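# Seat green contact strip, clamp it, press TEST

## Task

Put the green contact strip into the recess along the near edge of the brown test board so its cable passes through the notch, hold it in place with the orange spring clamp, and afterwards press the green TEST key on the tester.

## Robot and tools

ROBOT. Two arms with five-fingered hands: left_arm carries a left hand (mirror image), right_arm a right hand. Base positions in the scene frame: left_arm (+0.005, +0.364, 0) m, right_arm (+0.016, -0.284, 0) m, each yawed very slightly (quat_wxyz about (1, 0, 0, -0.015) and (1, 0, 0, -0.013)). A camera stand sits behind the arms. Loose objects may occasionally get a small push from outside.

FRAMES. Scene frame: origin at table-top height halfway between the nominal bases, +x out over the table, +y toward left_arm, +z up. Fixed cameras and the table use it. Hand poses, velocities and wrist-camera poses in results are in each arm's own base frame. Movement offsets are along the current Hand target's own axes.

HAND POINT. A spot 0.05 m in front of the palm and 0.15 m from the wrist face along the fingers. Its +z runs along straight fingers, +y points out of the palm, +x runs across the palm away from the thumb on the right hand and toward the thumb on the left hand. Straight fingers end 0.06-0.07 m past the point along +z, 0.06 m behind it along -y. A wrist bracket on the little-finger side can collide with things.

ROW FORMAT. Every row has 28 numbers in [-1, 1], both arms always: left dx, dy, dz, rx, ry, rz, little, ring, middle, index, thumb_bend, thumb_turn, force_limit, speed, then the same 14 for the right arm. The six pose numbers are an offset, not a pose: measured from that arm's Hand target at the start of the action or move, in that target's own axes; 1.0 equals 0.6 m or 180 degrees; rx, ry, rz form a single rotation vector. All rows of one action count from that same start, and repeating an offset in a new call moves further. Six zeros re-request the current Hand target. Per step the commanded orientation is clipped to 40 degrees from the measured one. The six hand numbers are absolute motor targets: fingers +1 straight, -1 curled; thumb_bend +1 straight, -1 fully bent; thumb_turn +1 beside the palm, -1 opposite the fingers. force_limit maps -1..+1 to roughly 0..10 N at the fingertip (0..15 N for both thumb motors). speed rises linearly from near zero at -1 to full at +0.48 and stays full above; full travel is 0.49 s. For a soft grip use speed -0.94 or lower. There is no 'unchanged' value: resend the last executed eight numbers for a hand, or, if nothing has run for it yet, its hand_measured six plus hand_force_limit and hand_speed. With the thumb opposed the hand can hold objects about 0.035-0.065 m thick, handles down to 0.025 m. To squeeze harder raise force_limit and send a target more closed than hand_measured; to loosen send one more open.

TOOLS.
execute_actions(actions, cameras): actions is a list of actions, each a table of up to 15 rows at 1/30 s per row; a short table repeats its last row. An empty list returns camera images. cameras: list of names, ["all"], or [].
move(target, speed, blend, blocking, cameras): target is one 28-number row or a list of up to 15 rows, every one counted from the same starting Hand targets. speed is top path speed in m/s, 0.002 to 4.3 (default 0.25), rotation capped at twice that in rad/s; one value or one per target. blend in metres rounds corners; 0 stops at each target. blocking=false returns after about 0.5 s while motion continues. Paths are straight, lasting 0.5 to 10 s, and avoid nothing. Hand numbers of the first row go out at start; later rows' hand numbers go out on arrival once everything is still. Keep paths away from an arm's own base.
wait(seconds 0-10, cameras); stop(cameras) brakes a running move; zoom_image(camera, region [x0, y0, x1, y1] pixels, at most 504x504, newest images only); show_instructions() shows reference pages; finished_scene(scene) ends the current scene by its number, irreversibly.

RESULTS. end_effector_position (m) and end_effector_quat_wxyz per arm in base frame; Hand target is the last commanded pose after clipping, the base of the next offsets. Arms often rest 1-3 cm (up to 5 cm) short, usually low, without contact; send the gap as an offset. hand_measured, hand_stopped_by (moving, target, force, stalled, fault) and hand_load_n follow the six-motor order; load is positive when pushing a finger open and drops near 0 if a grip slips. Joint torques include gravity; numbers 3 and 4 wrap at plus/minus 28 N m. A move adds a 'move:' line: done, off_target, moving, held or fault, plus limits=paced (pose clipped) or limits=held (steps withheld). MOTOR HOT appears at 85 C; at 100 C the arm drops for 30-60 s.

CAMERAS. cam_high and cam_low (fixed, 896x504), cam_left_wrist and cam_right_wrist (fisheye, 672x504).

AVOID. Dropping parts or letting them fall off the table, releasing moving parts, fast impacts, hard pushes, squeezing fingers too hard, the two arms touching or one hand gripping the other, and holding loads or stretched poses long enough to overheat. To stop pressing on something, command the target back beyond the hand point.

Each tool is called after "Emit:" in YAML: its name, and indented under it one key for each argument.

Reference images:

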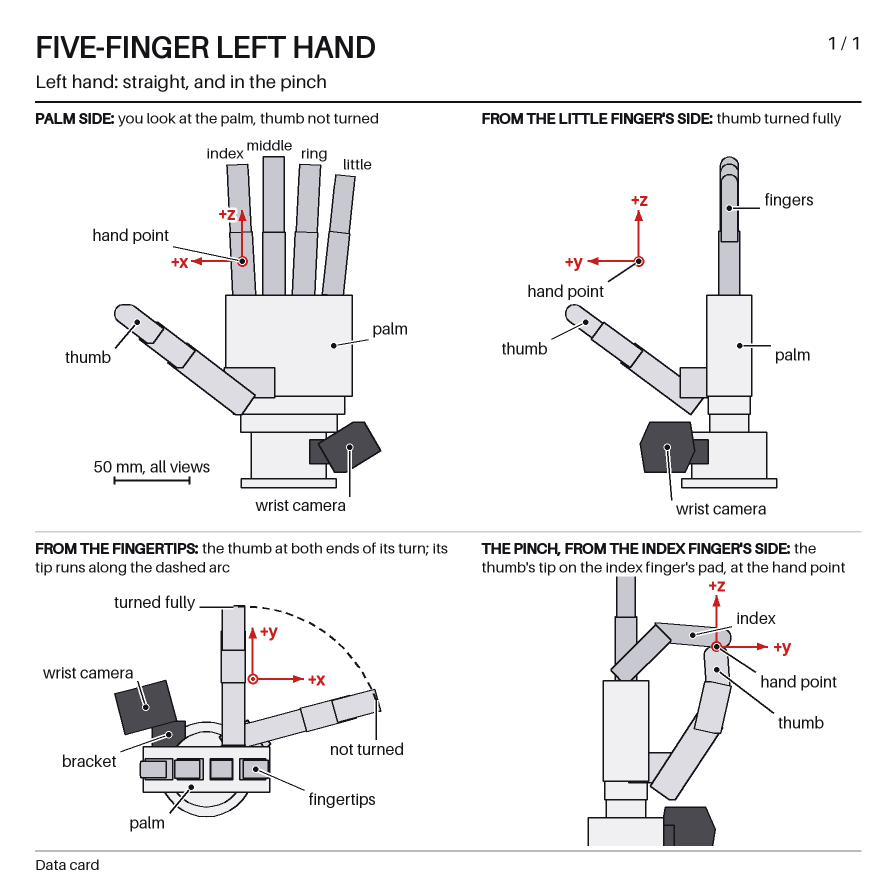

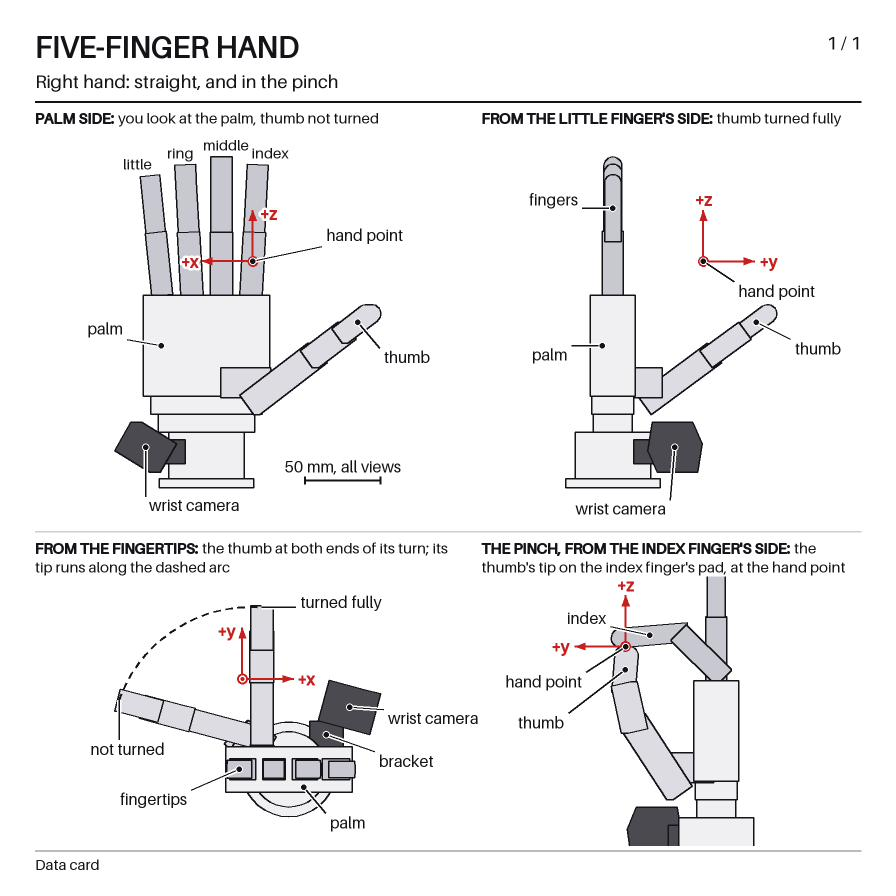

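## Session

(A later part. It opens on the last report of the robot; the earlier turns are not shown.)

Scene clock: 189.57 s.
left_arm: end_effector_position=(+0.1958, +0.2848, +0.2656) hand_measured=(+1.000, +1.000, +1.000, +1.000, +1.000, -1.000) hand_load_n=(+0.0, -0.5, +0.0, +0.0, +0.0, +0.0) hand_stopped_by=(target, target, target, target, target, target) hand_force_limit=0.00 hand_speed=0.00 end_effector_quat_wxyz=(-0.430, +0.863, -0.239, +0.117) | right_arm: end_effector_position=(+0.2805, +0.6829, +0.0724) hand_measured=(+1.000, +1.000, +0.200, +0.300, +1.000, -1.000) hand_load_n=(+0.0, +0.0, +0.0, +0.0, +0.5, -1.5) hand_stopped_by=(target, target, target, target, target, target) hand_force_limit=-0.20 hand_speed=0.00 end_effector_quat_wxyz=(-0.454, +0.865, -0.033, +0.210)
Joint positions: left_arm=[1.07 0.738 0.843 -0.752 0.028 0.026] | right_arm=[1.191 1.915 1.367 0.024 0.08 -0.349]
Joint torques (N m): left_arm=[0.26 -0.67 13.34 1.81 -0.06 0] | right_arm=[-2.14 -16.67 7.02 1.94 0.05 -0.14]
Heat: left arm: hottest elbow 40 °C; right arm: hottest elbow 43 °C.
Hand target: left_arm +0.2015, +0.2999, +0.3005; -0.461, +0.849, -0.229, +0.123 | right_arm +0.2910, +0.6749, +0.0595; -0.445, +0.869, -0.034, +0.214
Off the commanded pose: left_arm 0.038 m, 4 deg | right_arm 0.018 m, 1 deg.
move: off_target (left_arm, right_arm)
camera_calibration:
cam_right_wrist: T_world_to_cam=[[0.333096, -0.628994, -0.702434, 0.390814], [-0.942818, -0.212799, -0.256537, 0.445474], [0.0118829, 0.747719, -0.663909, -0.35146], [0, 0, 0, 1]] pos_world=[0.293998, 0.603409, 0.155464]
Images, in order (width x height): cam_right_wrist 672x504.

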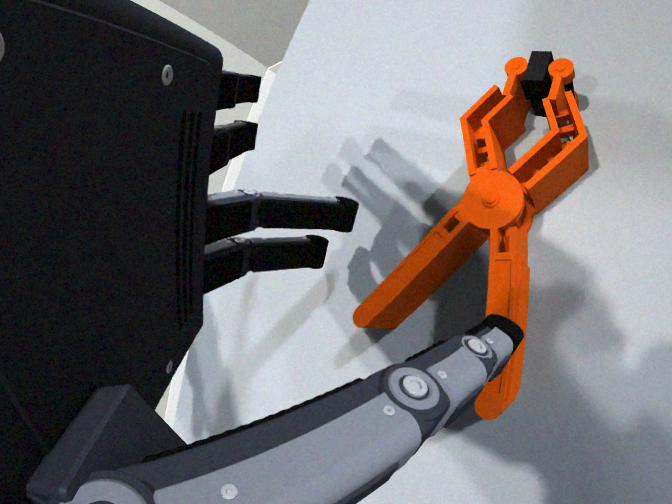

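Emit:
move:
  target:
    - [0,0,0,0,0,0,1,1,1,1,1,-1,0,0,0.0257,-0.0591,-0.0383,0,0,0,1,1,0.2,0.3,1,-1,-0.2,0]
    - [0,0,0,0,0,0,1,1,1,1,1,-1,0,0,0.0137,-0.0655,-0.0545,0.0162,-0.0372,-0.0241,1,1,0.2,0.3,1,-1,-0.2,0]
  speed: 0.08
  cameras: ["cam_right_wrist"]

Scene clock: 194.70 s.
left_arm: end_effector_position=(+0.1958, +0.2848, +0.2656) hand_measured=(+1.000, +1.000, +1.000, +1.000, +1.000, -1.000) hand_load_n=(+0.0, +0.0, +0.0, +0.0, +0.0, +0.0) hand_stopped_by=(target, target, target, target, target, target) hand_force_limit=0.00 hand_speed=0.00 end_effector_quat_wxyz=(-0.430, +0.863, -0.239, +0.117) | right_arm: end_effector_position=(+0.2688, +0.6698, +0.0873) hand_measured=(+1.000, +1.000, +0.200, +0.300, +1.000, -1.000) hand_load_n=(+0.0, +0.0, +0.0, +0.0, +0.0, +0.0) hand_stopped_by=(target, target, target, target, target, target) hand_force_limit=-0.20 hand_speed=0.00 end_effector_quat_wxyz=(-0.449, +0.877, +0.028, +0.169)
Joint positions: left_arm=[1.07 0.738 0.843 -0.752 0.028 0.026] | right_arm=[1.169 1.869 1.367 -0.069 -0.062 -0.432]
Joint torques (N m): left_arm=[0.26 -0.62 13.34 1.81 -0.05 0] | right_arm=[-1.96 -19.08 9.07 1.22 -0.02 -0.16]
Heat: left arm: hottest elbow 41 °C; right arm: hottest elbow 43 °C.
Hand target: left_arm +0.2015, +0.2999, +0.3005; -0.461, +0.849, -0.229, +0.123 | right_arm +0.2801, +0.6716, +0.1098; -0.460, +0.869, +0.031, +0.180
Off the commanded pose: left_arm 0.038 m, 4 deg | right_arm 0.025 m, 2 deg.
move: off_target (left_arm, right_arm)
camera_calibration:
cam_right_wrist: T_world_to_cam=[[0.407021, -0.605568, -0.683828, 0.359713], [-0.907251, -0.354874, -0.225743, 0.518372], [-0.10597, 0.712286, -0.693844, -0.27365], [0, 0, 0, 1]] pos_world=[0.294884, 0.596705, 0.173131]
Images, in order (width x height): cam_right_wrist 672x504.

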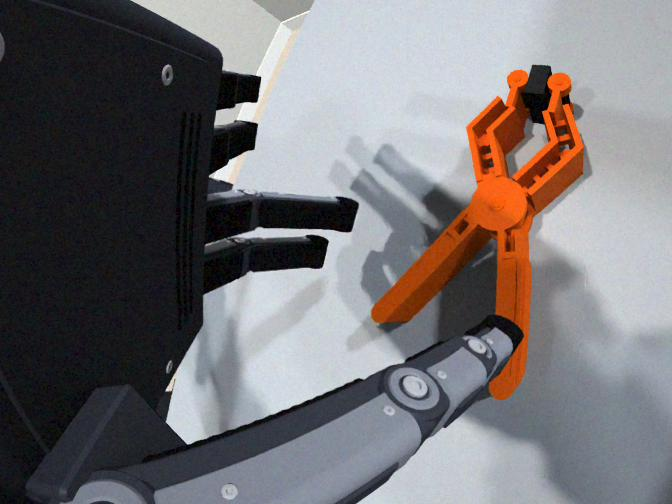

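Emit:
zoom_image:
  camera: "cam_right_wrist"
  region: [150, 0, 350, 200]

Emit:
zoom_image:
  camera: "cam_right_wrist"
  region: [150, 250, 350, 450]

Scaled by 2.520 from the camera's 672x504 image, which has a finer 960x720 frame.

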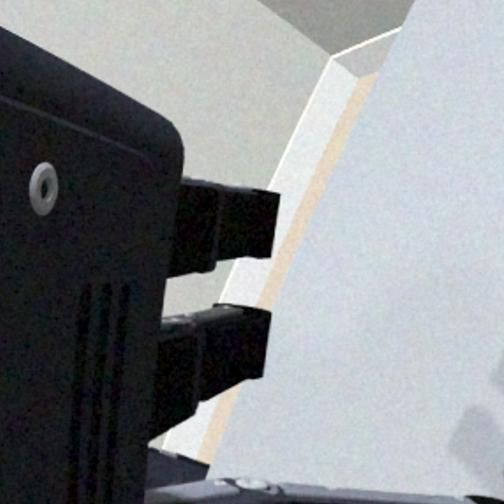

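Scaled by 2.520 from the camera's 672x504 image, which has a finer 960x720 frame.

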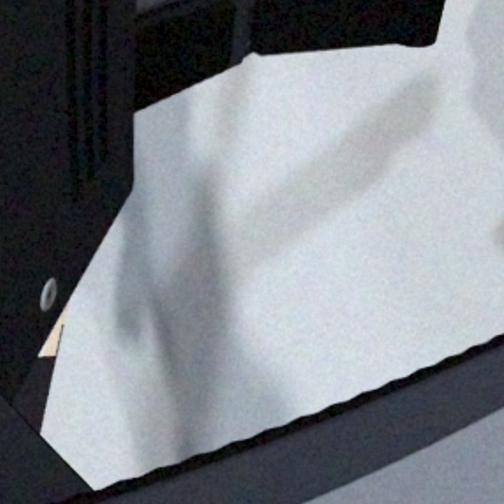

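Emit:
wait:
  seconds: 0.1
  cameras: ["cam_high"]

Emit:
zoom_image:
  camera: "cam_high"
  region: [500, 140, 620, 240]

Scene clock: 196.23 s.
left_arm: end_effector_position=(+0.1958, +0.2848, +0.2656) hand_measured=(+1.000, +1.000, +1.000, +1.000, +1.000, -1.000) hand_load_n=(+0.0, +0.0, +0.0, +0.0, +0.0, +0.0) hand_stopped_by=(target, target, target, target, target, target) hand_force_limit=0.00 hand_speed=0.00 end_effector_quat_wxyz=(-0.430, +0.863, -0.239, +0.117) | right_arm: end_effector_position=(+0.2688, +0.6698, +0.0873) hand_measured=(+1.000, +1.000, +0.200, +0.300, +1.000, -1.000) hand_load_n=(+0.0, +0.0, -0.5, +0.0, +0.0, +0.0) hand_stopped_by=(target, target, target, target, target, target) hand_force_limit=-0.20 hand_speed=0.00 end_effector_quat_wxyz=(-0.449, +0.877, +0.029, +0.169)
Joint positions: left_arm=[1.07 0.738 0.843 -0.752 0.028 0.026] | right_arm=[1.169 1.869 1.367 -0.069 -0.062 -0.433]
Joint torques (N m): left_arm=[0.26 -0.62 13.34 1.83 -0.05 0.01] | right_arm=[-1.79 -18.96 9.02 1.22 -0.02 -0.14]
Heat: left arm: hottest elbow 41 °C; right arm: hottest elbow 42 °C.
Hand target: left_arm +0.2015, +0.2999, +0.3005; -0.461, +0.849, -0.229, +0.123 | right_arm +0.2802, +0.6716, +0.1098; -0.460, +0.869, +0.031, +0.180
Off the commanded pose: left_arm 0.038 m, 4 deg | right_arm 0.025 m, 2 deg.
wait: 0.10 s; at rest from the start
Images, in order (width x height): cam_high 896x504.

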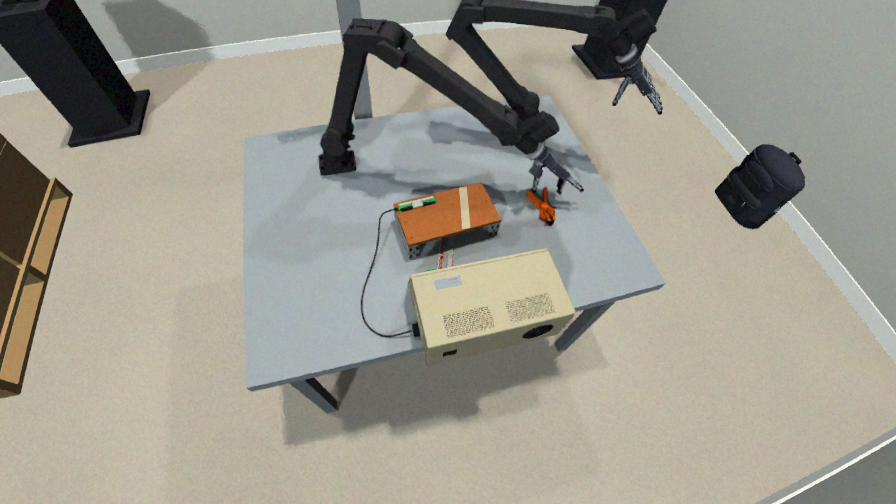

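Scaled by 4.200 from the camera's 896x504 image, which has a finer 1280x720 frame.

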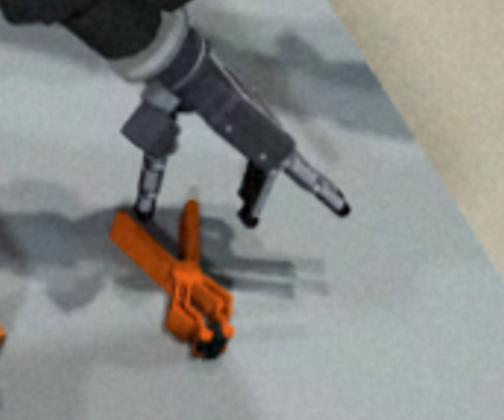

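Emit:
move:
  target: [0,0,0,0,0,0,1,1,1,1,1,-1,0,0,0.0115,0.0173,-0.019,0.014,-0.0324,-0.0211,1,1,0.2,0.3,1,-1,-0.2,0]
  speed: 0.08
  cameras: ["cam_right_wrist"]

Scene clock: 198.50 s.
left_arm: end_effector_position=(+0.1958, +0.2848, +0.2656) hand_measured=(+1.000, +1.000, +1.000, +1.000, +1.000, -1.000) hand_load_n=(+0.0, +0.0, +0.0, +0.0, +0.0, +0.0) hand_stopped_by=(target, target, target, target, target, target) hand_force_limit=0.00 hand_speed=0.00 end_effector_quat_wxyz=(-0.430, +0.863, -0.239, +0.117) | right_arm: end_effector_position=(+0.2773, +0.6581, +0.0937) hand_measured=(+1.000, +1.000, +0.200, +0.300, +1.000, -1.000) hand_load_n=(+0.0, +0.0, +0.0, +0.0, +0.0, +0.0) hand_stopped_by=(target, target, target, target, target, target) hand_force_limit=-0.20 hand_speed=0.00 end_effector_quat_wxyz=(-0.465, +0.870, +0.084, +0.141)
Joint positions: left_arm=[1.07 0.738 0.843 -0.752 0.028 0.026] | right_arm=[1.12 1.85 1.353 -0.075 -0.214 -0.526]
Joint torques (N m): left_arm=[0.26 -0.56 13.34 1.81 -0.05 0.01] | right_arm=[-1.67 -18.78 8.2 1.25 -0.07 -0.15]
Heat: left arm: hottest elbow 41 °C; right arm: hottest elbow 42 °C.
Hand target: left_arm +0.2015, +0.2999, +0.3005; -0.461, +0.849, -0.229, +0.123 | right_arm +0.2856, +0.6558, +0.1099; -0.471, +0.865, +0.087, +0.150
Off the commanded pose: left_arm 0.038 m, 4 deg | right_arm 0.018 m, 1 deg.
move: off_target (left_arm, right_arm)
camera_calibration:
cam_right_wrist: T_world_to_cam=[[0.480925, -0.540162, -0.690605, 0.290691], [-0.854577, -0.464864, -0.231516, 0.581788], [-0.195981, 0.701517, -0.685175, -0.228705], [0, 0, 0, 1]] pos_world=[0.31256, 0.587913, 0.178743]
Images, in order (width x height): cam_right_wrist 672x504.

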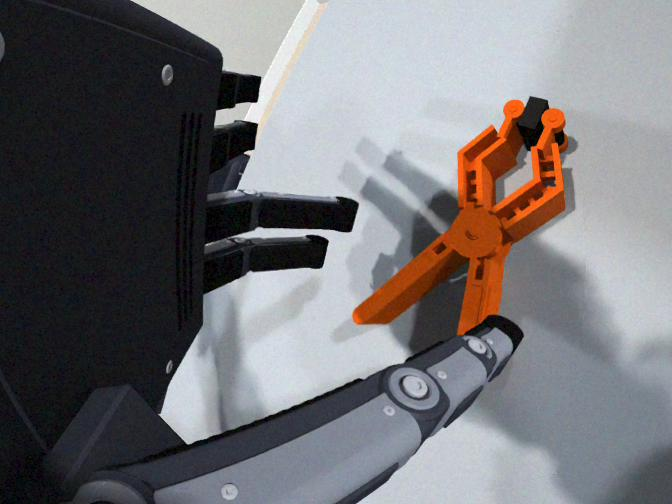

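Emit:
move:
  target: [0,0,0,0,0,0,1,1,1,1,1,-1,0,0,-0.0212,0.029,0.013,0,0,0,1,1,0.2,0.3,1,-1,-0.2,0]
  speed: 0.08
  cameras: ["cam_right_wrist"]

Scene clock: 200.13 s.
left_arm: end_effector_position=(+0.1958, +0.2848, +0.2656) hand_measured=(+1.000, +1.000, +1.000, +1.000, +1.000, -1.000) hand_load_n=(+0.0, +0.0, +0.0, +0.0, +0.0, +0.0) hand_stopped_by=(target, target, target, target, target, target) hand_force_limit=0.00 hand_speed=0.00 end_effector_quat_wxyz=(-0.430, +0.863, -0.239, +0.117) | right_arm: end_effector_position=(+0.2734, +0.6497, +0.0785) hand_measured=(+1.000, +1.000, +0.200, +0.300, +1.000, -1.000) hand_load_n=(+0.0, +0.0, +0.0, +0.0, +0.0, +0.0) hand_stopped_by=(target, target, target, target, target, target) hand_force_limit=-0.20 hand_speed=0.00 end_effector_quat_wxyz=(-0.462, +0.872, +0.083, +0.140)
Joint positions: left_arm=[1.07 0.738 0.843 -0.752 0.028 0.026] | right_arm=[1.12 1.849 1.31 -0.038 -0.213 -0.526]
Joint torques (N m): left_arm=[0.32 -0.62 13.34 1.83 -0.05 0.01] | right_arm=[-1.14 -17.14 8.06 2.21 0.07 -0.11]
Heat: left arm: hottest elbow 41 °C; right arm: hottest elbow 42 °C.
Hand target: left_arm +0.2015, +0.2999, +0.3005; -0.461, +0.849, -0.229, +0.123 | right_arm +0.2801, +0.6527, +0.0878; -0.471, +0.865, +0.087, +0.150
Off the commanded pose: left_arm 0.038 m, 4 deg | right_arm 0.012 m, 2 deg.
move: off_target (left_arm, right_arm)
camera_calibration:
cam_right_wrist: T_world_to_cam=[[0.479468, -0.544082, -0.688538, 0.280291], [-0.855188, -0.465719, -0.227506, 0.571405], [-0.196883, 0.697912, -0.68859, -0.231126], [0, 0, 0, 1]] pos_world=[0.308763, 0.579921, 0.163839]
Images, in order (width x height): cam_right_wrist 672x504.

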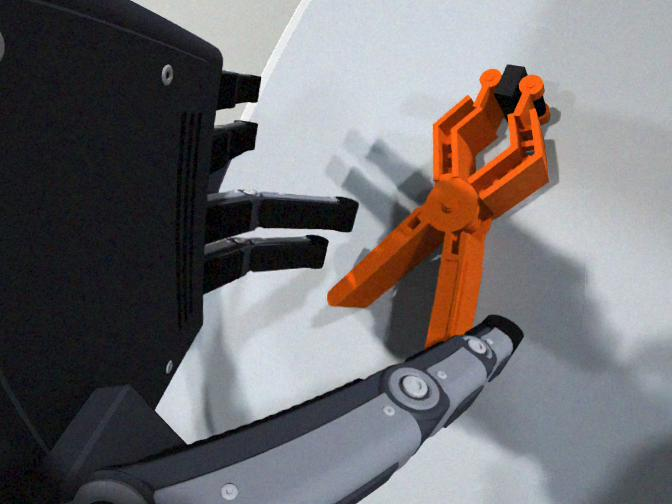

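Emit:
move:
  target: [0,0,0,0,0,0,1,1,1,1,1,-1,0,0,-0.0135,0.0235,0.0215,0,0,0,1,1,0.2,0.3,1,-1,-0.2,0]
  speed: 0.08
  cameras: ["cam_right_wrist"]

Scene clock: 201.23 s.
left_arm: end_effector_position=(+0.1958, +0.2848, +0.2656) hand_measured=(+1.000, +1.000, +1.000, +1.000, +1.000, -1.000) hand_load_n=(+0.0, +0.0, +0.0, +0.0, +0.0, +0.0) hand_stopped_by=(target, target, target, target, target, target) hand_force_limit=0.00 hand_speed=0.00 end_effector_quat_wxyz=(-0.430, +0.863, -0.239, +0.117) | right_arm: end_effector_position=(+0.2752, +0.6518, +0.0643) hand_measured=(+1.000, +1.000, +0.200, +0.300, +1.000, -1.000) hand_load_n=(+0.0, +0.0, +0.0, +0.0, +0.0, +0.0) hand_stopped_by=(target, target, target, target, target, target) hand_force_limit=-0.20 hand_speed=0.00 end_effector_quat_wxyz=(-0.465, +0.870, +0.083, +0.143)
Joint positions: left_arm=[1.07 0.738 0.843 -0.752 0.028 0.026] | right_arm=[1.12 1.873 1.297 0.008 -0.21 -0.526]
Joint torques (N m): left_arm=[0.26 -0.62 13.34 1.81 -0.05 0.01] | right_arm=[-0.67 -16.62 8.03 2.18 0.07 -0.11]
Heat: left arm: hottest elbow 41 °C; right arm: hottest elbow 42 °C.
Hand target: left_arm +0.2015, +0.2999, +0.3005; -0.461, +0.849, -0.229, +0.123 | right_arm +0.2789, +0.6559, +0.0676; -0.471, +0.865, +0.087, +0.151
Off the commanded pose: left_arm 0.038 m, 4 deg | right_arm 0.006 m, 1 deg.
move: off_target (left_arm)
camera_calibration:
cam_right_wrist: T_world_to_cam=[[0.481939, -0.540087, -0.689957, 0.267597], [-0.855161, -0.46147, -0.236104, 0.568473], [-0.190878, 0.703812, -0.684262, -0.247868], [0, 0, 0, 1]] pos_world=[0.309858, 0.581311, 0.149242]
Images, in order (width x height): cam_right_wrist 672x504.

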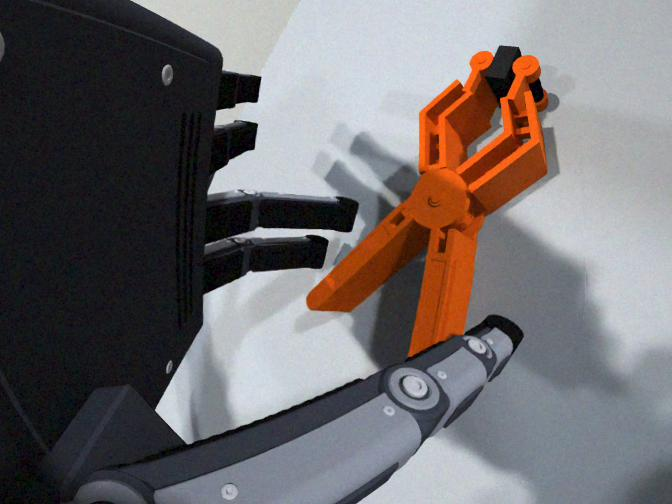

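Emit:
move:
  target: [0,0,0,0,0,0,1,1,1,1,1,-1,0,0,-0.0121,0.0156,0.0102,0,0,0,1,1,0.2,0.3,1,-1,-0.2,0]
  speed: 0.06
  cameras: ["cam_right_wrist"]

Scene clock: 202.47 s.
left_arm: end_effector_position=(+0.1958, +0.2848, +0.2656) hand_measured=(+1.000, +1.000, +1.000, +1.000, +1.000, -1.000) hand_load_n=(+0.0, +0.0, +0.0, +0.0, +0.0, +0.0) hand_stopped_by=(target, target, target, target, target, target) hand_force_limit=0.00 hand_speed=0.00 end_effector_quat_wxyz=(-0.430, +0.863, -0.239, +0.117) | right_arm: end_effector_position=(+0.2755, +0.6509, +0.0527) hand_measured=(+1.000, +1.000, +0.200, +0.300, +1.000, -1.000) hand_load_n=(+0.0, +0.0, +0.0, +0.0, +0.0, +0.0) hand_stopped_by=(target, target, target, target, target, target) hand_force_limit=-0.20 hand_speed=0.00 end_effector_quat_wxyz=(-0.465, +0.869, +0.082, +0.145)
Joint positions: left_arm=[1.07 0.738 0.843 -0.752 0.028 0.026] | right_arm=[1.12 1.888 1.282 0.04 -0.206 -0.526]
Joint torques (N m): left_arm=[0.26 -0.62 13.33 1.81 -0.05 0.01] | right_arm=[-0.38 -16.67 7.79 2.15 0.07 -0.08]
Heat: left arm: hottest elbow 41 °C; right arm: hottest elbow 42 °C.
Hand target: left_arm +0.2015, +0.2999, +0.3005; -0.461, +0.849, -0.229, +0.123 | right_arm +0.2759, +0.6559, +0.0546; -0.471, +0.865, +0.087, +0.150
Off the commanded pose: left_arm 0.038 m, 4 deg | right_arm 0.005 m, 1 deg.
move: off_target (left_arm)
camera_calibration:
cam_right_wrist: T_world_to_cam=[[0.482155, -0.540826, -0.689227, 0.259303], [-0.855965, -0.458445, -0.239064, 0.563909], [-0.18668, 0.70522, -0.68397, -0.257157], [0, 0, 0, 1]] pos_world=[0.309656, 0.580112, 0.137641]
Images, in order (width x height): cam_right_wrist 672x504.

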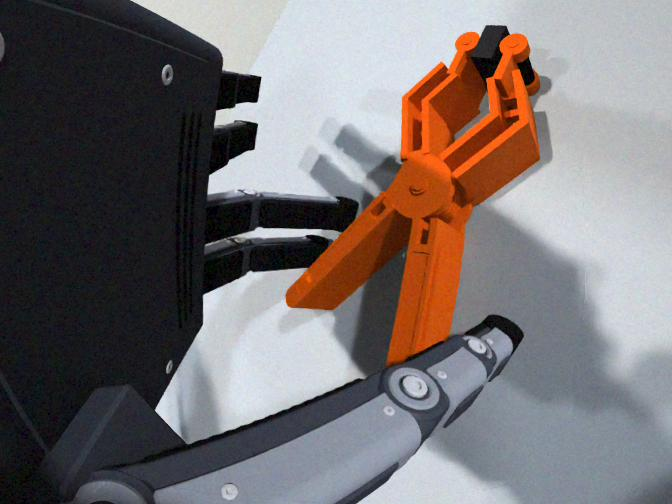

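Emit:
move:
  target: [0,0,0,0,0,0,1,1,1,1,1,-1,0,0,0,0,0,0,0,0,1,1,-0.1,-0.1,0.7,-1,-0.6,-0.7]
  speed: 0.06
  cameras: ["cam_right_wrist"]

Scene clock: 203.27 s.
left_arm: end_effector_position=(+0.1958, +0.2848, +0.2656) hand_measured=(+1.000, +1.000, +1.000, +1.000, +1.000, -1.000) hand_load_n=(+0.0, +0.0, +0.0, +0.0, +0.0, -0.5) hand_stopped_by=(target, target, target, target, target, target) hand_force_limit=0.00 hand_speed=0.00 end_effector_quat_wxyz=(-0.430, +0.863, -0.239, +0.117) | right_arm: end_effector_position=(+0.2757, +0.6510, +0.0529) hand_measured=(+1.000, +1.000, -0.016, +0.054, +0.890, -1.000) hand_load_n=(+0.0, +0.0, +0.0, +1.5, +1.5, +0.0) hand_stopped_by=(target, target, force, force, force, target) hand_force_limit=-0.60 hand_speed=-0.70 end_effector_quat_wxyz=(-0.466, +0.869, +0.082, +0.146)
Joint positions: left_arm=[1.07 0.738 0.843 -0.752 0.028 0.026] | right_arm=[1.12 1.888 1.282 0.041 -0.206 -0.526]
Joint torques (N m): left_arm=[0.32 -0.62 13.34 1.83 -0.05 0.01] | right_arm=[-0.38 -16.97 7.82 2.22 0.06 -0.08]
Heat: left arm: hottest elbow 41 °C; right arm: hottest elbow 42 °C.
Hand target: left_arm +0.2015, +0.2999, +0.3005; -0.461, +0.849, -0.229, +0.123 | right_arm +0.2759, +0.6560, +0.0546; -0.471, +0.865, +0.087, +0.150
Off the commanded pose: left_arm 0.038 m, 4 deg | right_arm 0.005 m, 1 deg.
move: off_target (left_arm)
camera_calibration:
cam_right_wrist: T_world_to_cam=[[0.482481, -0.54034, -0.68938, 0.259085], [-0.855935, -0.457962, -0.240097, 0.56394], [-0.185976, 0.705907, -0.683453, -0.257759], [0, 0, 0, 1]] pos_world=[0.309756, 0.580211, 0.137842]
Images, in order (width x height): cam_right_wrist 672x504.

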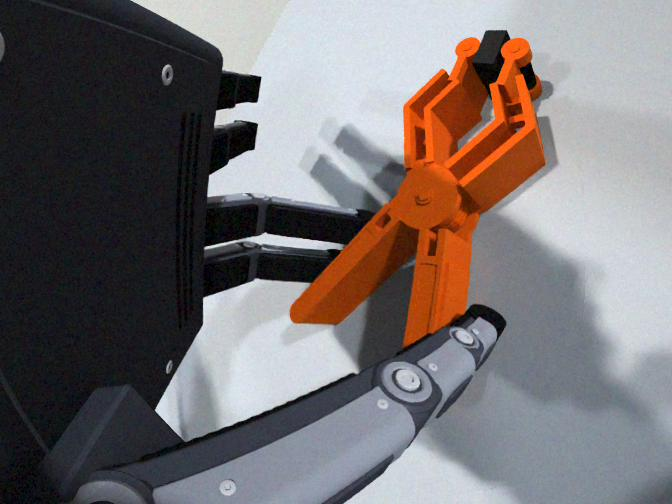

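Emit:
move:
  target: [0,0,0,0,0,0,1,1,1,1,1,-1,0,0,0,0,0,0,0,0,1,1,-0.25,-0.15,0.65,-1,0.2,-0.7]
  speed: 0.06
  cameras: ["cam_right_wrist"]

Scene clock: 203.97 s.
left_arm: end_effector_position=(+0.1958, +0.2848, +0.2656) hand_measured=(+1.000, +1.000, +1.000, +1.000, +1.000, -1.000) hand_load_n=(+0.0, +0.0, +0.0, +0.0, +0.0, +0.0) hand_stopped_by=(target, target, target, target, target, target) hand_force_limit=0.00 hand_speed=0.00 end_effector_quat_wxyz=(-0.430, +0.863, -0.239, +0.117) | right_arm: end_effector_position=(+0.2758, +0.6510, +0.0526) hand_measured=(+1.000, +1.000, -0.066, +0.030, +0.882, -1.000) hand_load_n=(+0.0, +0.0, +2.0, +2.0, +4.0, +0.0) hand_stopped_by=(target, target, force, force, force, target) hand_force_limit=0.20 hand_speed=-0.70 end_effector_quat_wxyz=(-0.466, +0.869, +0.082, +0.146)
Joint positions: left_arm=[1.07 0.738 0.843 -0.752 0.028 0.026] | right_arm=[1.12 1.888 1.282 0.041 -0.205 -0.526]
Joint torques (N m): left_arm=[0.26 -0.62 13.34 1.81 -0.05 0.01] | right_arm=[-0.5 -16.73 7.84 2.17 0.05 -0.08]
Heat: left arm: hottest elbow 41 °C; right arm: hottest elbow 42 °C.
Hand target: left_arm +0.2015, +0.2999, +0.3005; -0.461, +0.849, -0.229, +0.123 | right_arm +0.2759, +0.6559, +0.0544; -0.471, +0.865, +0.087, +0.150
Off the commanded pose: left_arm 0.038 m, 4 deg | right_arm 0.005 m, 1 deg.
move: off_target (left_arm)
camera_calibration:
cam_right_wrist: T_world_to_cam=[[0.482267, -0.540787, -0.68918, 0.259122], [-0.856101, -0.457773, -0.239867, 0.563733], [-0.185771, 0.705687, -0.683737, -0.257791], [0, 0, 0, 1]] pos_world=[0.309756, 0.580112, 0.137541]
Images, in order (width x height): cam_right_wrist 672x504.

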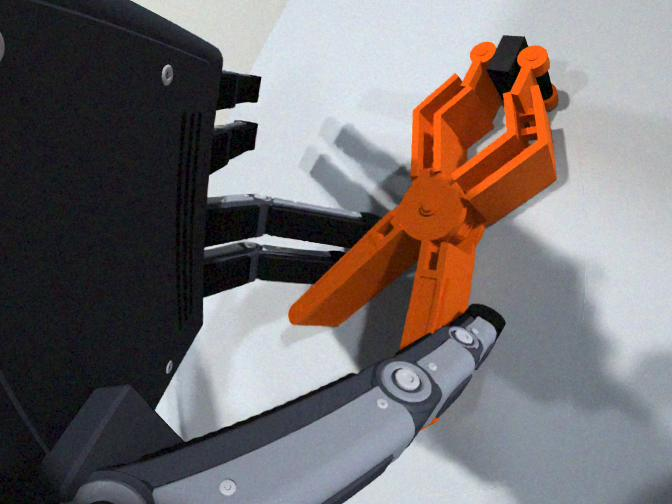

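Emit:
move:
  target: [0,0,0,0,0,0,1,1,1,1,1,-1,0,0,0,0,0,0,0,0,1,1,-0.24,-0.14,0.64,-1,0.6,-0.6]
  speed: 0.06
  cameras: ["cam_right_wrist"]

Scene clock: 204.73 s.
left_arm: end_effector_position=(+0.1958, +0.2848, +0.2656) hand_measured=(+1.000, +1.000, +1.000, +1.000, +1.000, -1.000) hand_load_n=(+0.0, -0.5, +0.0, +0.0, +0.0, +0.0) hand_stopped_by=(target, target, target, target, target, target) hand_force_limit=0.00 hand_speed=0.00 end_effector_quat_wxyz=(-0.430, +0.863, -0.239, +0.117) | right_arm: end_effector_position=(+0.2758, +0.6510, +0.0526) hand_measured=(+1.000, +1.000, -0.096, -0.036, +0.872, -1.000) hand_load_n=(+0.0, +0.0, +4.5, +9.0, +14.0, -1.5) hand_stopped_by=(target, target, force, force, force, target) hand_force_limit=0.60 hand_speed=-0.60 end_effector_quat_wxyz=(-0.466, +0.869, +0.082, +0.146)
Joint positions: left_arm=[1.07 0.738 0.843 -0.752 0.028 0.026] | right_arm=[1.12 1.888 1.282 0.041 -0.205 -0.526]
Joint torques (N m): left_arm=[0.26 -0.62 13.34 1.83 -0.05 0] | right_arm=[-0.44 -16.67 7.79 2.19 0.04 -0.07]
Heat: left arm: hottest elbow 41 °C; right arm: hottest elbow 42 °C.
Hand target: left_arm +0.2015, +0.2999, +0.3005; -0.461, +0.849, -0.229, +0.123 | right_arm +0.2759, +0.6560, +0.0545; -0.471, +0.865, +0.087, +0.150
Off the commanded pose: left_arm 0.038 m, 4 deg | right_arm 0.005 m, 1 deg.
move: off_target (left_arm)
camera_calibration:
cam_right_wrist: T_world_to_cam=[[0.482267, -0.540787, -0.68918, 0.259122], [-0.856101, -0.457773, -0.239867, 0.563733], [-0.185771, 0.705687, -0.683737, -0.257791], [0, 0, 0, 1]] pos_world=[0.309756, 0.580112, 0.137541]
Images, in order (width x height): cam_right_wrist 672x504.

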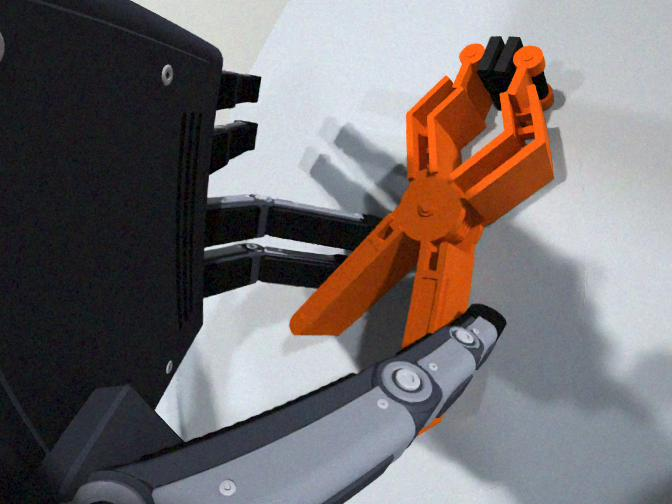

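Emit:
move:
  target: [0,0,0,0,0,0,1,1,1,1,1,-1,0,0,0,0,0,0,0,0,1,1,-0.3,-0.3,0.5,-1,1,-0.6]
  speed: 0.06
  cameras: ["cam_right_wrist"]

Scene clock: 205.47 s.
left_arm: end_effector_position=(+0.1958, +0.2848, +0.2656) hand_measured=(+1.000, +1.000, +1.000, +1.000, +1.000, -1.000) hand_load_n=(+0.0, +0.0, +0.0, +0.0, +0.0, +0.0) hand_stopped_by=(target, target, target, target, target, target) hand_force_limit=0.00 hand_speed=0.00 end_effector_quat_wxyz=(-0.430, +0.863, -0.239, +0.117) | right_arm: end_effector_position=(+0.2758, +0.6510, +0.0526) hand_measured=(+1.000, +1.000, -0.162, -0.176, +0.862, -1.000) hand_load_n=(+0.0, +0.0, +0.0, +13.0, +14.0, -4.0) hand_stopped_by=(target, target, force, force, force, target) hand_force_limit=1.00 hand_speed=-0.60 end_effector_quat_wxyz=(-0.466, +0.869, +0.082, +0.146)
Joint positions: left_arm=[1.07 0.738 0.843 -0.752 0.028 0.026] | right_arm=[1.12 1.888 1.282 0.041 -0.205 -0.526]
Joint torques (N m): left_arm=[0.26 -0.67 13.33 1.81 -0.05 0] | right_arm=[-0.56 -16.38 7.77 2.22 0.04 -0.08]
Heat: left arm: hottest elbow 42 °C; right arm: hottest elbow 42 °C.
Hand target: left_arm +0.2015, +0.2999, +0.3005; -0.461, +0.849, -0.229, +0.123 | right_arm +0.2759, +0.6560, +0.0546; -0.471, +0.865, +0.087, +0.150
Off the commanded pose: left_arm 0.038 m, 4 deg | right_arm 0.005 m, 1 deg.
move: off_target (left_arm)
camera_calibration:
cam_right_wrist: T_world_to_cam=[[0.482267, -0.540787, -0.68918, 0.259122], [-0.856101, -0.457773, -0.239867, 0.563733], [-0.185771, 0.705687, -0.683737, -0.257791], [0, 0, 0, 1]] pos_world=[0.309756, 0.580112, 0.137541]
Images, in order (width x height): cam_right_wrist 672x504.

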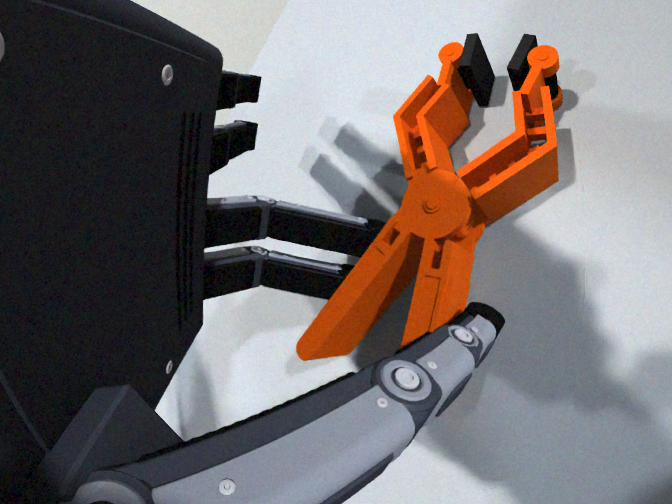

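Emit:
zoom_image:
  camera: "cam_right_wrist"
  region: [380, 20, 580, 220]

Scaled by 2.520 from the camera's 672x504 image, which has a finer 960x720 frame.

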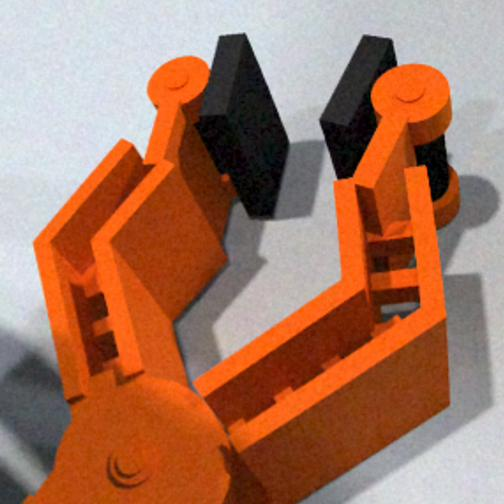

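Emit:
move:
  target: [0,0,0,0,0,0,1,1,1,1,1,-1,0,0,0,0,0,0,0,0,1,1,0.2,0.3,1,-1,0.2,-0.6]
  speed: 0.06
  cameras: ["cam_right_wrist"]

Scene clock: 208.17 s.
left_arm: end_effector_position=(+0.1958, +0.2848, +0.2656) hand_measured=(+1.000, +1.000, +1.000, +1.000, +1.000, -1.000) hand_load_n=(+0.0, +0.0, +0.0, +0.0, +0.0, +0.0) hand_stopped_by=(target, target, target, target, target, target) hand_force_limit=0.00 hand_speed=0.00 end_effector_quat_wxyz=(-0.430, +0.863, -0.239, +0.117) | right_arm: end_effector_position=(+0.2758, +0.6512, +0.0526) hand_measured=(+1.000, +1.000, +0.200, +0.300, +1.000, -1.000) hand_load_n=(+0.0, +0.0, -0.5, +0.0, +0.0, +0.0) hand_stopped_by=(target, target, target, target, target, target) hand_force_limit=0.20 hand_speed=-0.60 end_effector_quat_wxyz=(-0.466, +0.869, +0.082, +0.146)
Joint positions: left_arm=[1.07 0.738 0.843 -0.752 0.028 0.026] | right_arm=[1.12 1.888 1.282 0.042 -0.205 -0.526]
Joint torques (N m): left_arm=[0.26 -0.62 13.34 1.83 -0.05 0.01] | right_arm=[-0.44 -16.79 7.88 2.15 0.04 -0.07]
Heat: left arm: hottest elbow 42 °C; right arm: hottest elbow 42 °C.
Hand target: left_arm +0.2015, +0.2999, +0.3005; -0.461, +0.849, -0.229, +0.123 | right_arm +0.2759, +0.6559, +0.0544; -0.471, +0.865, +0.087, +0.150
Off the commanded pose: left_arm 0.038 m, 4 deg | right_arm 0.005 m, 1 deg.
move: off_target (left_arm)
camera_calibration:
cam_right_wrist: T_world_to_cam=[[0.482493, -0.540342, -0.68937, 0.25888], [-0.856039, -0.457551, -0.240507, 0.56385], [-0.185466, 0.706171, -0.683319, -0.258346], [0, 0, 0, 1]] pos_world=[0.309856, 0.580311, 0.137542]
Images, in order (width x height): cam_right_wrist 672x504.

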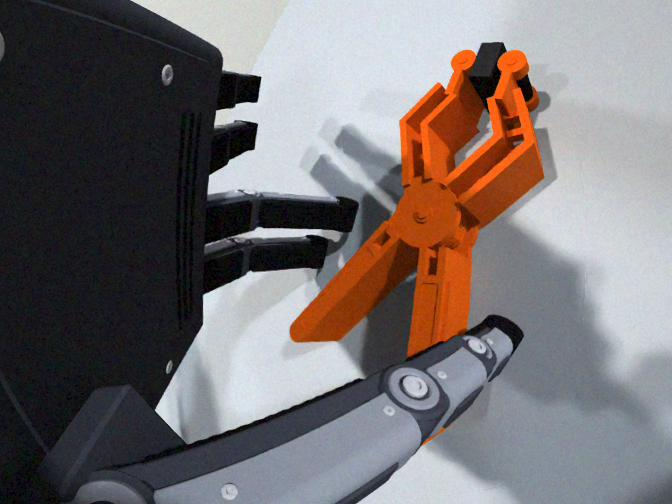

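Emit:
move:
  target:
    - [0,0,0,0,0,0,1,1,1,1,1,-1,0,0,0.0228,-0.0526,-0.0341,0,0,0,1,1,0.2,0.3,1,-1,0.2,-0.6]
    - [0,0,0,0,0,0,1,1,1,1,1,-1,0,0,0.0043,-0.0493,-0.0535,0.0095,-0.0219,-0.0142,1,1,0.2,0.3,1,-1,0.2,-0.6]
  speed: 0.08
  cameras: ["cam_right_wrist"]

Scene clock: 211.43 s.
left_arm: end_effector_position=(+0.1958, +0.2848, +0.2656) hand_measured=(+1.000, +1.000, +1.000, +1.000, +1.000, -1.000) hand_load_n=(+0.0, +0.0, +0.0, +0.0, +0.0, +0.0) hand_stopped_by=(target, target, target, target, target, target) hand_force_limit=0.00 hand_speed=0.00 end_effector_quat_wxyz=(-0.430, +0.863, -0.239, +0.117) | right_arm: end_effector_position=(+0.2591, +0.6440, +0.0798) hand_measured=(+1.000, +1.000, +0.200, +0.300, +1.000, -1.000) hand_load_n=(+0.0, +0.0, +0.0, +0.0, +0.0, +0.5) hand_stopped_by=(target, target, target, target, target, target) hand_force_limit=0.20 hand_speed=-0.60 end_effector_quat_wxyz=(-0.470, +0.866, +0.118, +0.121)
Joint positions: left_arm=[1.07 0.738 0.843 -0.752 0.028 0.026] | right_arm=[1.12 1.829 1.282 -0.036 -0.283 -0.569]
Joint torques (N m): left_arm=[0.26 -0.62 13.34 1.81 -0.05 0] | right_arm=[-0.91 -17.96 8.24 1.25 -0.11 -0.16]
Heat: left arm: hottest elbow 42 °C; right arm: hottest elbow 42 °C.
Hand target: left_arm +0.2015, +0.2999, +0.3005; -0.461, +0.849, -0.229, +0.123 | right_arm +0.2640, +0.6450, +0.0951; -0.477, +0.860, +0.125, +0.130
Off the commanded pose: left_arm 0.038 m, 4 deg | right_arm 0.016 m, 2 deg.
move: off_target (left_arm, right_arm)
camera_calibration:
cam_right_wrist: T_world_to_cam=[[0.52168, -0.499096, -0.69192, 0.245295], [-0.814626, -0.532343, -0.230206, 0.58942], [-0.253444, 0.68375, -0.684289, -0.205569], [0, 0, 0, 1]] pos_world=[0.300091, 0.576757, 0.164744]
Images, in order (width x height): cam_right_wrist 672x504.

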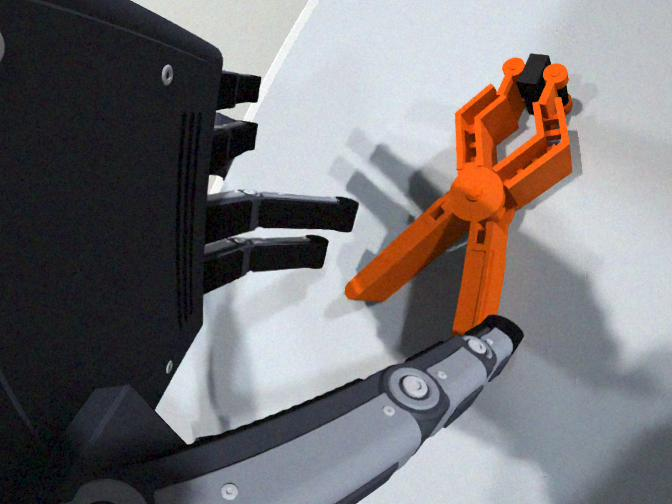

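Emit:
move:
  target: [0,0,0,0,0,0,1,1,1,1,1,-1,0,0,-0.0165,0.0385,0.0205,0,0,0,1,1,0.2,0.3,1,-1,0.2,-0.6]
  speed: 0.08
  cameras: ["cam_right_wrist"]

Scene clock: 212.83 s.
left_arm: end_effector_position=(+0.1958, +0.2848, +0.2656) hand_measured=(+1.000, +1.000, +1.000, +1.000, +1.000, -1.000) hand_load_n=(+0.0, -0.5, +0.0, +0.0, +0.0, +0.0) hand_stopped_by=(target, target, target, target, target, target) hand_force_limit=0.00 hand_speed=0.00 end_effector_quat_wxyz=(-0.430, +0.863, -0.239, +0.117) | right_arm: end_effector_position=(+0.2572, +0.6404, +0.0661) hand_measured=(+1.000, +1.000, +0.200, +0.300, +1.000, -1.000) hand_load_n=(+0.0, -0.5, +0.0, +0.0, -0.5, +0.5) hand_stopped_by=(target, target, target, target, target, target) hand_force_limit=0.20 hand_speed=-0.60 end_effector_quat_wxyz=(-0.473, +0.865, +0.120, +0.122)
Joint positions: left_arm=[1.07 0.738 0.843 -0.752 0.028 0.026] | right_arm=[1.12 1.839 1.25 0.011 -0.285 -0.571]
Joint torques (N m): left_arm=[0.21 -0.62 13.34 1.81 -0.05 0] | right_arm=[-1.38 -16.03 7.83 2.21 -0.11 -0.16]
Heat: left arm: hottest elbow 42 °C; right arm: hottest elbow 42 °C.
Hand target: left_arm +0.2015, +0.2999, +0.3005; -0.461, +0.849, -0.229, +0.123 | right_arm +0.2638, +0.6427, +0.0672; -0.477, +0.860, +0.125, +0.130
Off the commanded pose: left_arm 0.038 m, 4 deg | right_arm 0.007 m, 1 deg.
move: off_target (left_arm)
camera_calibration:
cam_right_wrist: T_world_to_cam=[[0.524897, -0.494219, -0.692987, 0.231166], [-0.812743, -0.532871, -0.235578, 0.582952], [-0.252845, 0.686875, -0.681375, -0.215415], [0, 0, 0, 1]] pos_world=[0.297985, 0.572848, 0.150747]
Images, in order (width x height): cam_right_wrist 672x504.

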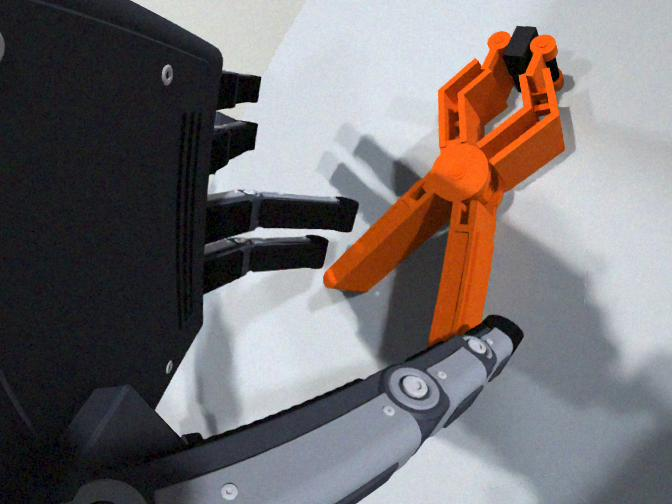

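Emit:
move:
  target: [0,0,0,0,0,0,1,1,1,1,1,-1,0,0,-0.0058,0.0155,0.0178,0,0,0,1,1,0.2,0.3,1,-1,0.2,-0.6]
  speed: 0.05
  cameras: ["cam_right_wrist"]

Scene clock: 214.97 s.
left_arm: end_effector_position=(+0.1958, +0.2848, +0.2656) hand_measured=(+1.000, +1.000, +1.000, +1.000, +1.000, -1.000) hand_load_n=(+0.0, -0.5, +0.0, -0.5, +0.0, +0.0) hand_stopped_by=(target, target, target, target, target, target) hand_force_limit=0.00 hand_speed=0.00 end_effector_quat_wxyz=(-0.430, +0.863, -0.239, +0.117) | right_arm: end_effector_position=(+0.2588, +0.6438, +0.0511) hand_measured=(+1.000, +1.000, +0.200, +0.300, +1.000, -1.000) hand_load_n=(+0.0, -0.5, +0.0, +0.0, +0.5, +0.5) hand_stopped_by=(target, target, target, target, target, target) hand_force_limit=0.20 hand_speed=-0.60 end_effector_quat_wxyz=(-0.472, +0.865, +0.120, +0.122)
Joint positions: left_arm=[1.07 0.738 0.843 -0.752 0.028 0.026] | right_arm=[1.12 1.869 1.25 0.041 -0.285 -0.571]
Joint torques (N m): left_arm=[0.21 -0.62 13.33 1.83 -0.05 0.01] | right_arm=[-1.14 -16.38 7.79 2.17 -0.06 -0.15]
Heat: left arm: hottest elbow 42 °C; right arm: hottest elbow 42 °C.
Hand target: left_arm +0.2015, +0.2999, +0.3005; -0.461, +0.849, -0.229, +0.123 | right_arm +0.2648, +0.6468, +0.0534; -0.477, +0.860, +0.125, +0.130
Off the commanded pose: left_arm 0.038 m, 4 deg | right_arm 0.007 m, 1 deg.
move: off_target (left_arm)
camera_calibration:
cam_right_wrist: T_world_to_cam=[[0.524636, -0.494707, -0.692836, 0.221899], [-0.812854, -0.532978, -0.234954, 0.582623], [-0.253033, 0.68644, -0.681744, -0.227185], [0, 0, 0, 1]] pos_world=[0.299686, 0.576249, 0.135746]
Images, in order (width x height): cam_right_wrist 672x504.

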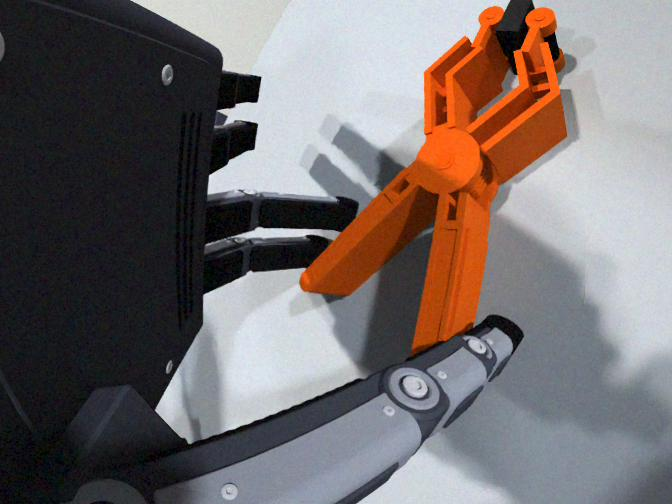

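Emit:
move:
  target:
    - [0,0,0,0,0,0,1,1,1,1,1,-1,0,0,0,0,0,0,0,0,1,1,0.2,-0.1,0.75,-1,-0.6,-0.6]
    - [0,0,0,0,0,0,1,1,1,1,1,-1,0,0,0,0,0,0,0,0,1,1,0.2,-0.3,0.6,-1,0.0,-0.6]
  speed: 0.05
  cameras: ["cam_right_wrist"]

Scene clock: 216.27 s.
left_arm: end_effector_position=(+0.1958, +0.2848, +0.2656) hand_measured=(+1.000, +1.000, +1.000, +1.000, +1.000, -1.000) hand_load_n=(+0.0, +0.0, +0.0, +0.0, +0.0, +0.0) hand_stopped_by=(target, target, target, target, target, target) hand_force_limit=0.00 hand_speed=0.00 end_effector_quat_wxyz=(-0.430, +0.863, -0.239, +0.117) | right_arm: end_effector_position=(+0.2589, +0.6439, +0.0512) hand_measured=(+1.000, +1.000, +0.200, +0.156, +0.898, -1.000) hand_load_n=(+0.0, +0.0, +0.0, +7.5, +8.0, -1.5) hand_stopped_by=(target, target, target, force, force, target) hand_force_limit=0.00 hand_speed=-0.60 end_effector_quat_wxyz=(-0.472, +0.865, +0.120, +0.122)
Joint positions: left_arm=[1.07 0.738 0.843 -0.752 0.028 0.026] | right_arm=[1.12 1.869 1.25 0.042 -0.285 -0.571]
Joint torques (N m): left_arm=[0.26 -0.62 13.34 1.81 -0.05 0.01] | right_arm=[-1.08 -16.21 7.75 2.11 -0.07 -0.13]
Heat: left arm: hottest elbow 42 °C; right arm: hottest elbow 42 °C.
Hand target: left_arm +0.2015, +0.2999, +0.3005; -0.461, +0.849, -0.229, +0.123 | right_arm +0.2648, +0.6468, +0.0534; -0.477, +0.860, +0.125, +0.130
Off the commanded pose: left_arm 0.038 m, 4 deg | right_arm 0.007 m, 1 deg.
move: off_target (left_arm)
camera_calibration:
cam_right_wrist: T_world_to_cam=[[0.524774, -0.494458, -0.69291, 0.221843], [-0.812794, -0.532929, -0.235272, 0.582696], [-0.252939, 0.686657, -0.68156, -0.227364], [0, 0, 0, 1]] pos_world=[0.299685, 0.576348, 0.135847]
Images, in order (width x height): cam_right_wrist 672x504.

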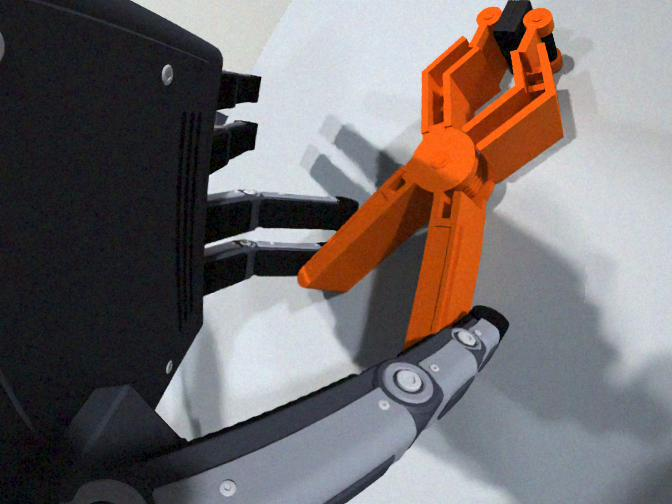

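Emit:
move:
  target:
    - [0,0,0,0,0,0,1,1,1,1,1,-1,0,0,0,0,0,0,0,0,1,1,0.2,-0.35,0.5,-1,0.7,-0.4]
    - [0,0,0,0,0,0,1,1,1,1,1,-1,0,0,0,0,0,0,0,0,1,1,0.2,-0.4,0.4,-1,1.0,-0.4]
  speed: 0.05
  cameras: ["cam_right_wrist"]

Scene clock: 217.63 s.
left_arm: end_effector_position=(+0.1958, +0.2848, +0.2656) hand_measured=(+1.000, +1.000, +1.000, +1.000, +1.000, -1.000) hand_load_n=(+0.0, +0.0, -0.5, +0.0, +0.0, -0.5) hand_stopped_by=(target, target, target, target, target, target) hand_force_limit=0.00 hand_speed=0.00 end_effector_quat_wxyz=(-0.430, +0.863, -0.239, +0.117) | right_arm: end_effector_position=(+0.2589, +0.6439, +0.0512) hand_measured=(+1.000, +1.000, +0.200, +0.114, +0.408, -1.000) hand_load_n=(+0.0, +0.0, +0.0, +11.0, +14.0, -2.5) hand_stopped_by=(target, target, target, force, target, target) hand_force_limit=1.00 hand_speed=-0.40 end_effector_quat_wxyz=(-0.472, +0.865, +0.120, +0.122)
Joint positions: left_arm=[1.07 0.738 0.843 -0.752 0.028 0.026] | right_arm=[1.12 1.869 1.25 0.042 -0.285 -0.571]
Joint torques (N m): left_arm=[0.32 -0.62 13.34 1.83 -0.05 0.01] | right_arm=[-1.08 -16.38 7.8 2.13 -0.05 -0.14]
Heat: left arm: hottest elbow 42 °C; right arm: hottest elbow 42 °C.
Hand target: left_arm +0.2015, +0.2999, +0.3005; -0.461, +0.849, -0.229, +0.123 | right_arm +0.2648, +0.6468, +0.0534; -0.477, +0.860, +0.125, +0.130
Off the commanded pose: left_arm 0.038 m, 4 deg | right_arm 0.007 m, 1 deg.
move: off_target (left_arm)
camera_calibration:
cam_right_wrist: T_world_to_cam=[[0.525095, -0.494392, -0.692713, 0.221681], [-0.812615, -0.533095, -0.235513, 0.58277], [-0.252846, 0.686576, -0.681676, -0.22733], [0, 0, 0, 1]] pos_world=[0.299685, 0.576348, 0.135846]
Images, in order (width x height): cam_right_wrist 672x504.

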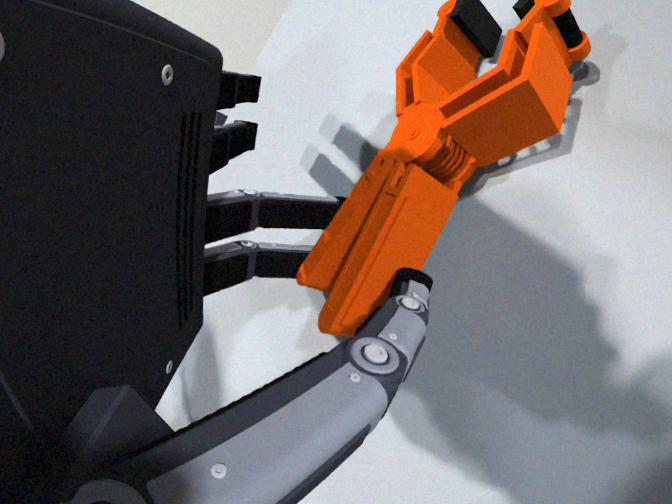

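Emit:
zoom_image:
  camera: "cam_right_wrist"
  region: [280, 0, 640, 350]

Scaled by 1.400 from the camera's 672x504 image, which has a finer 960x720 frame.

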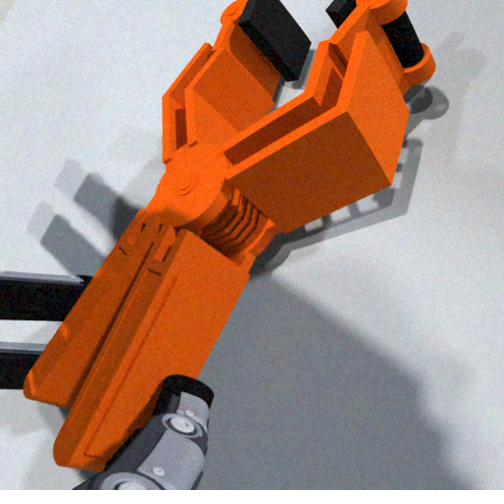

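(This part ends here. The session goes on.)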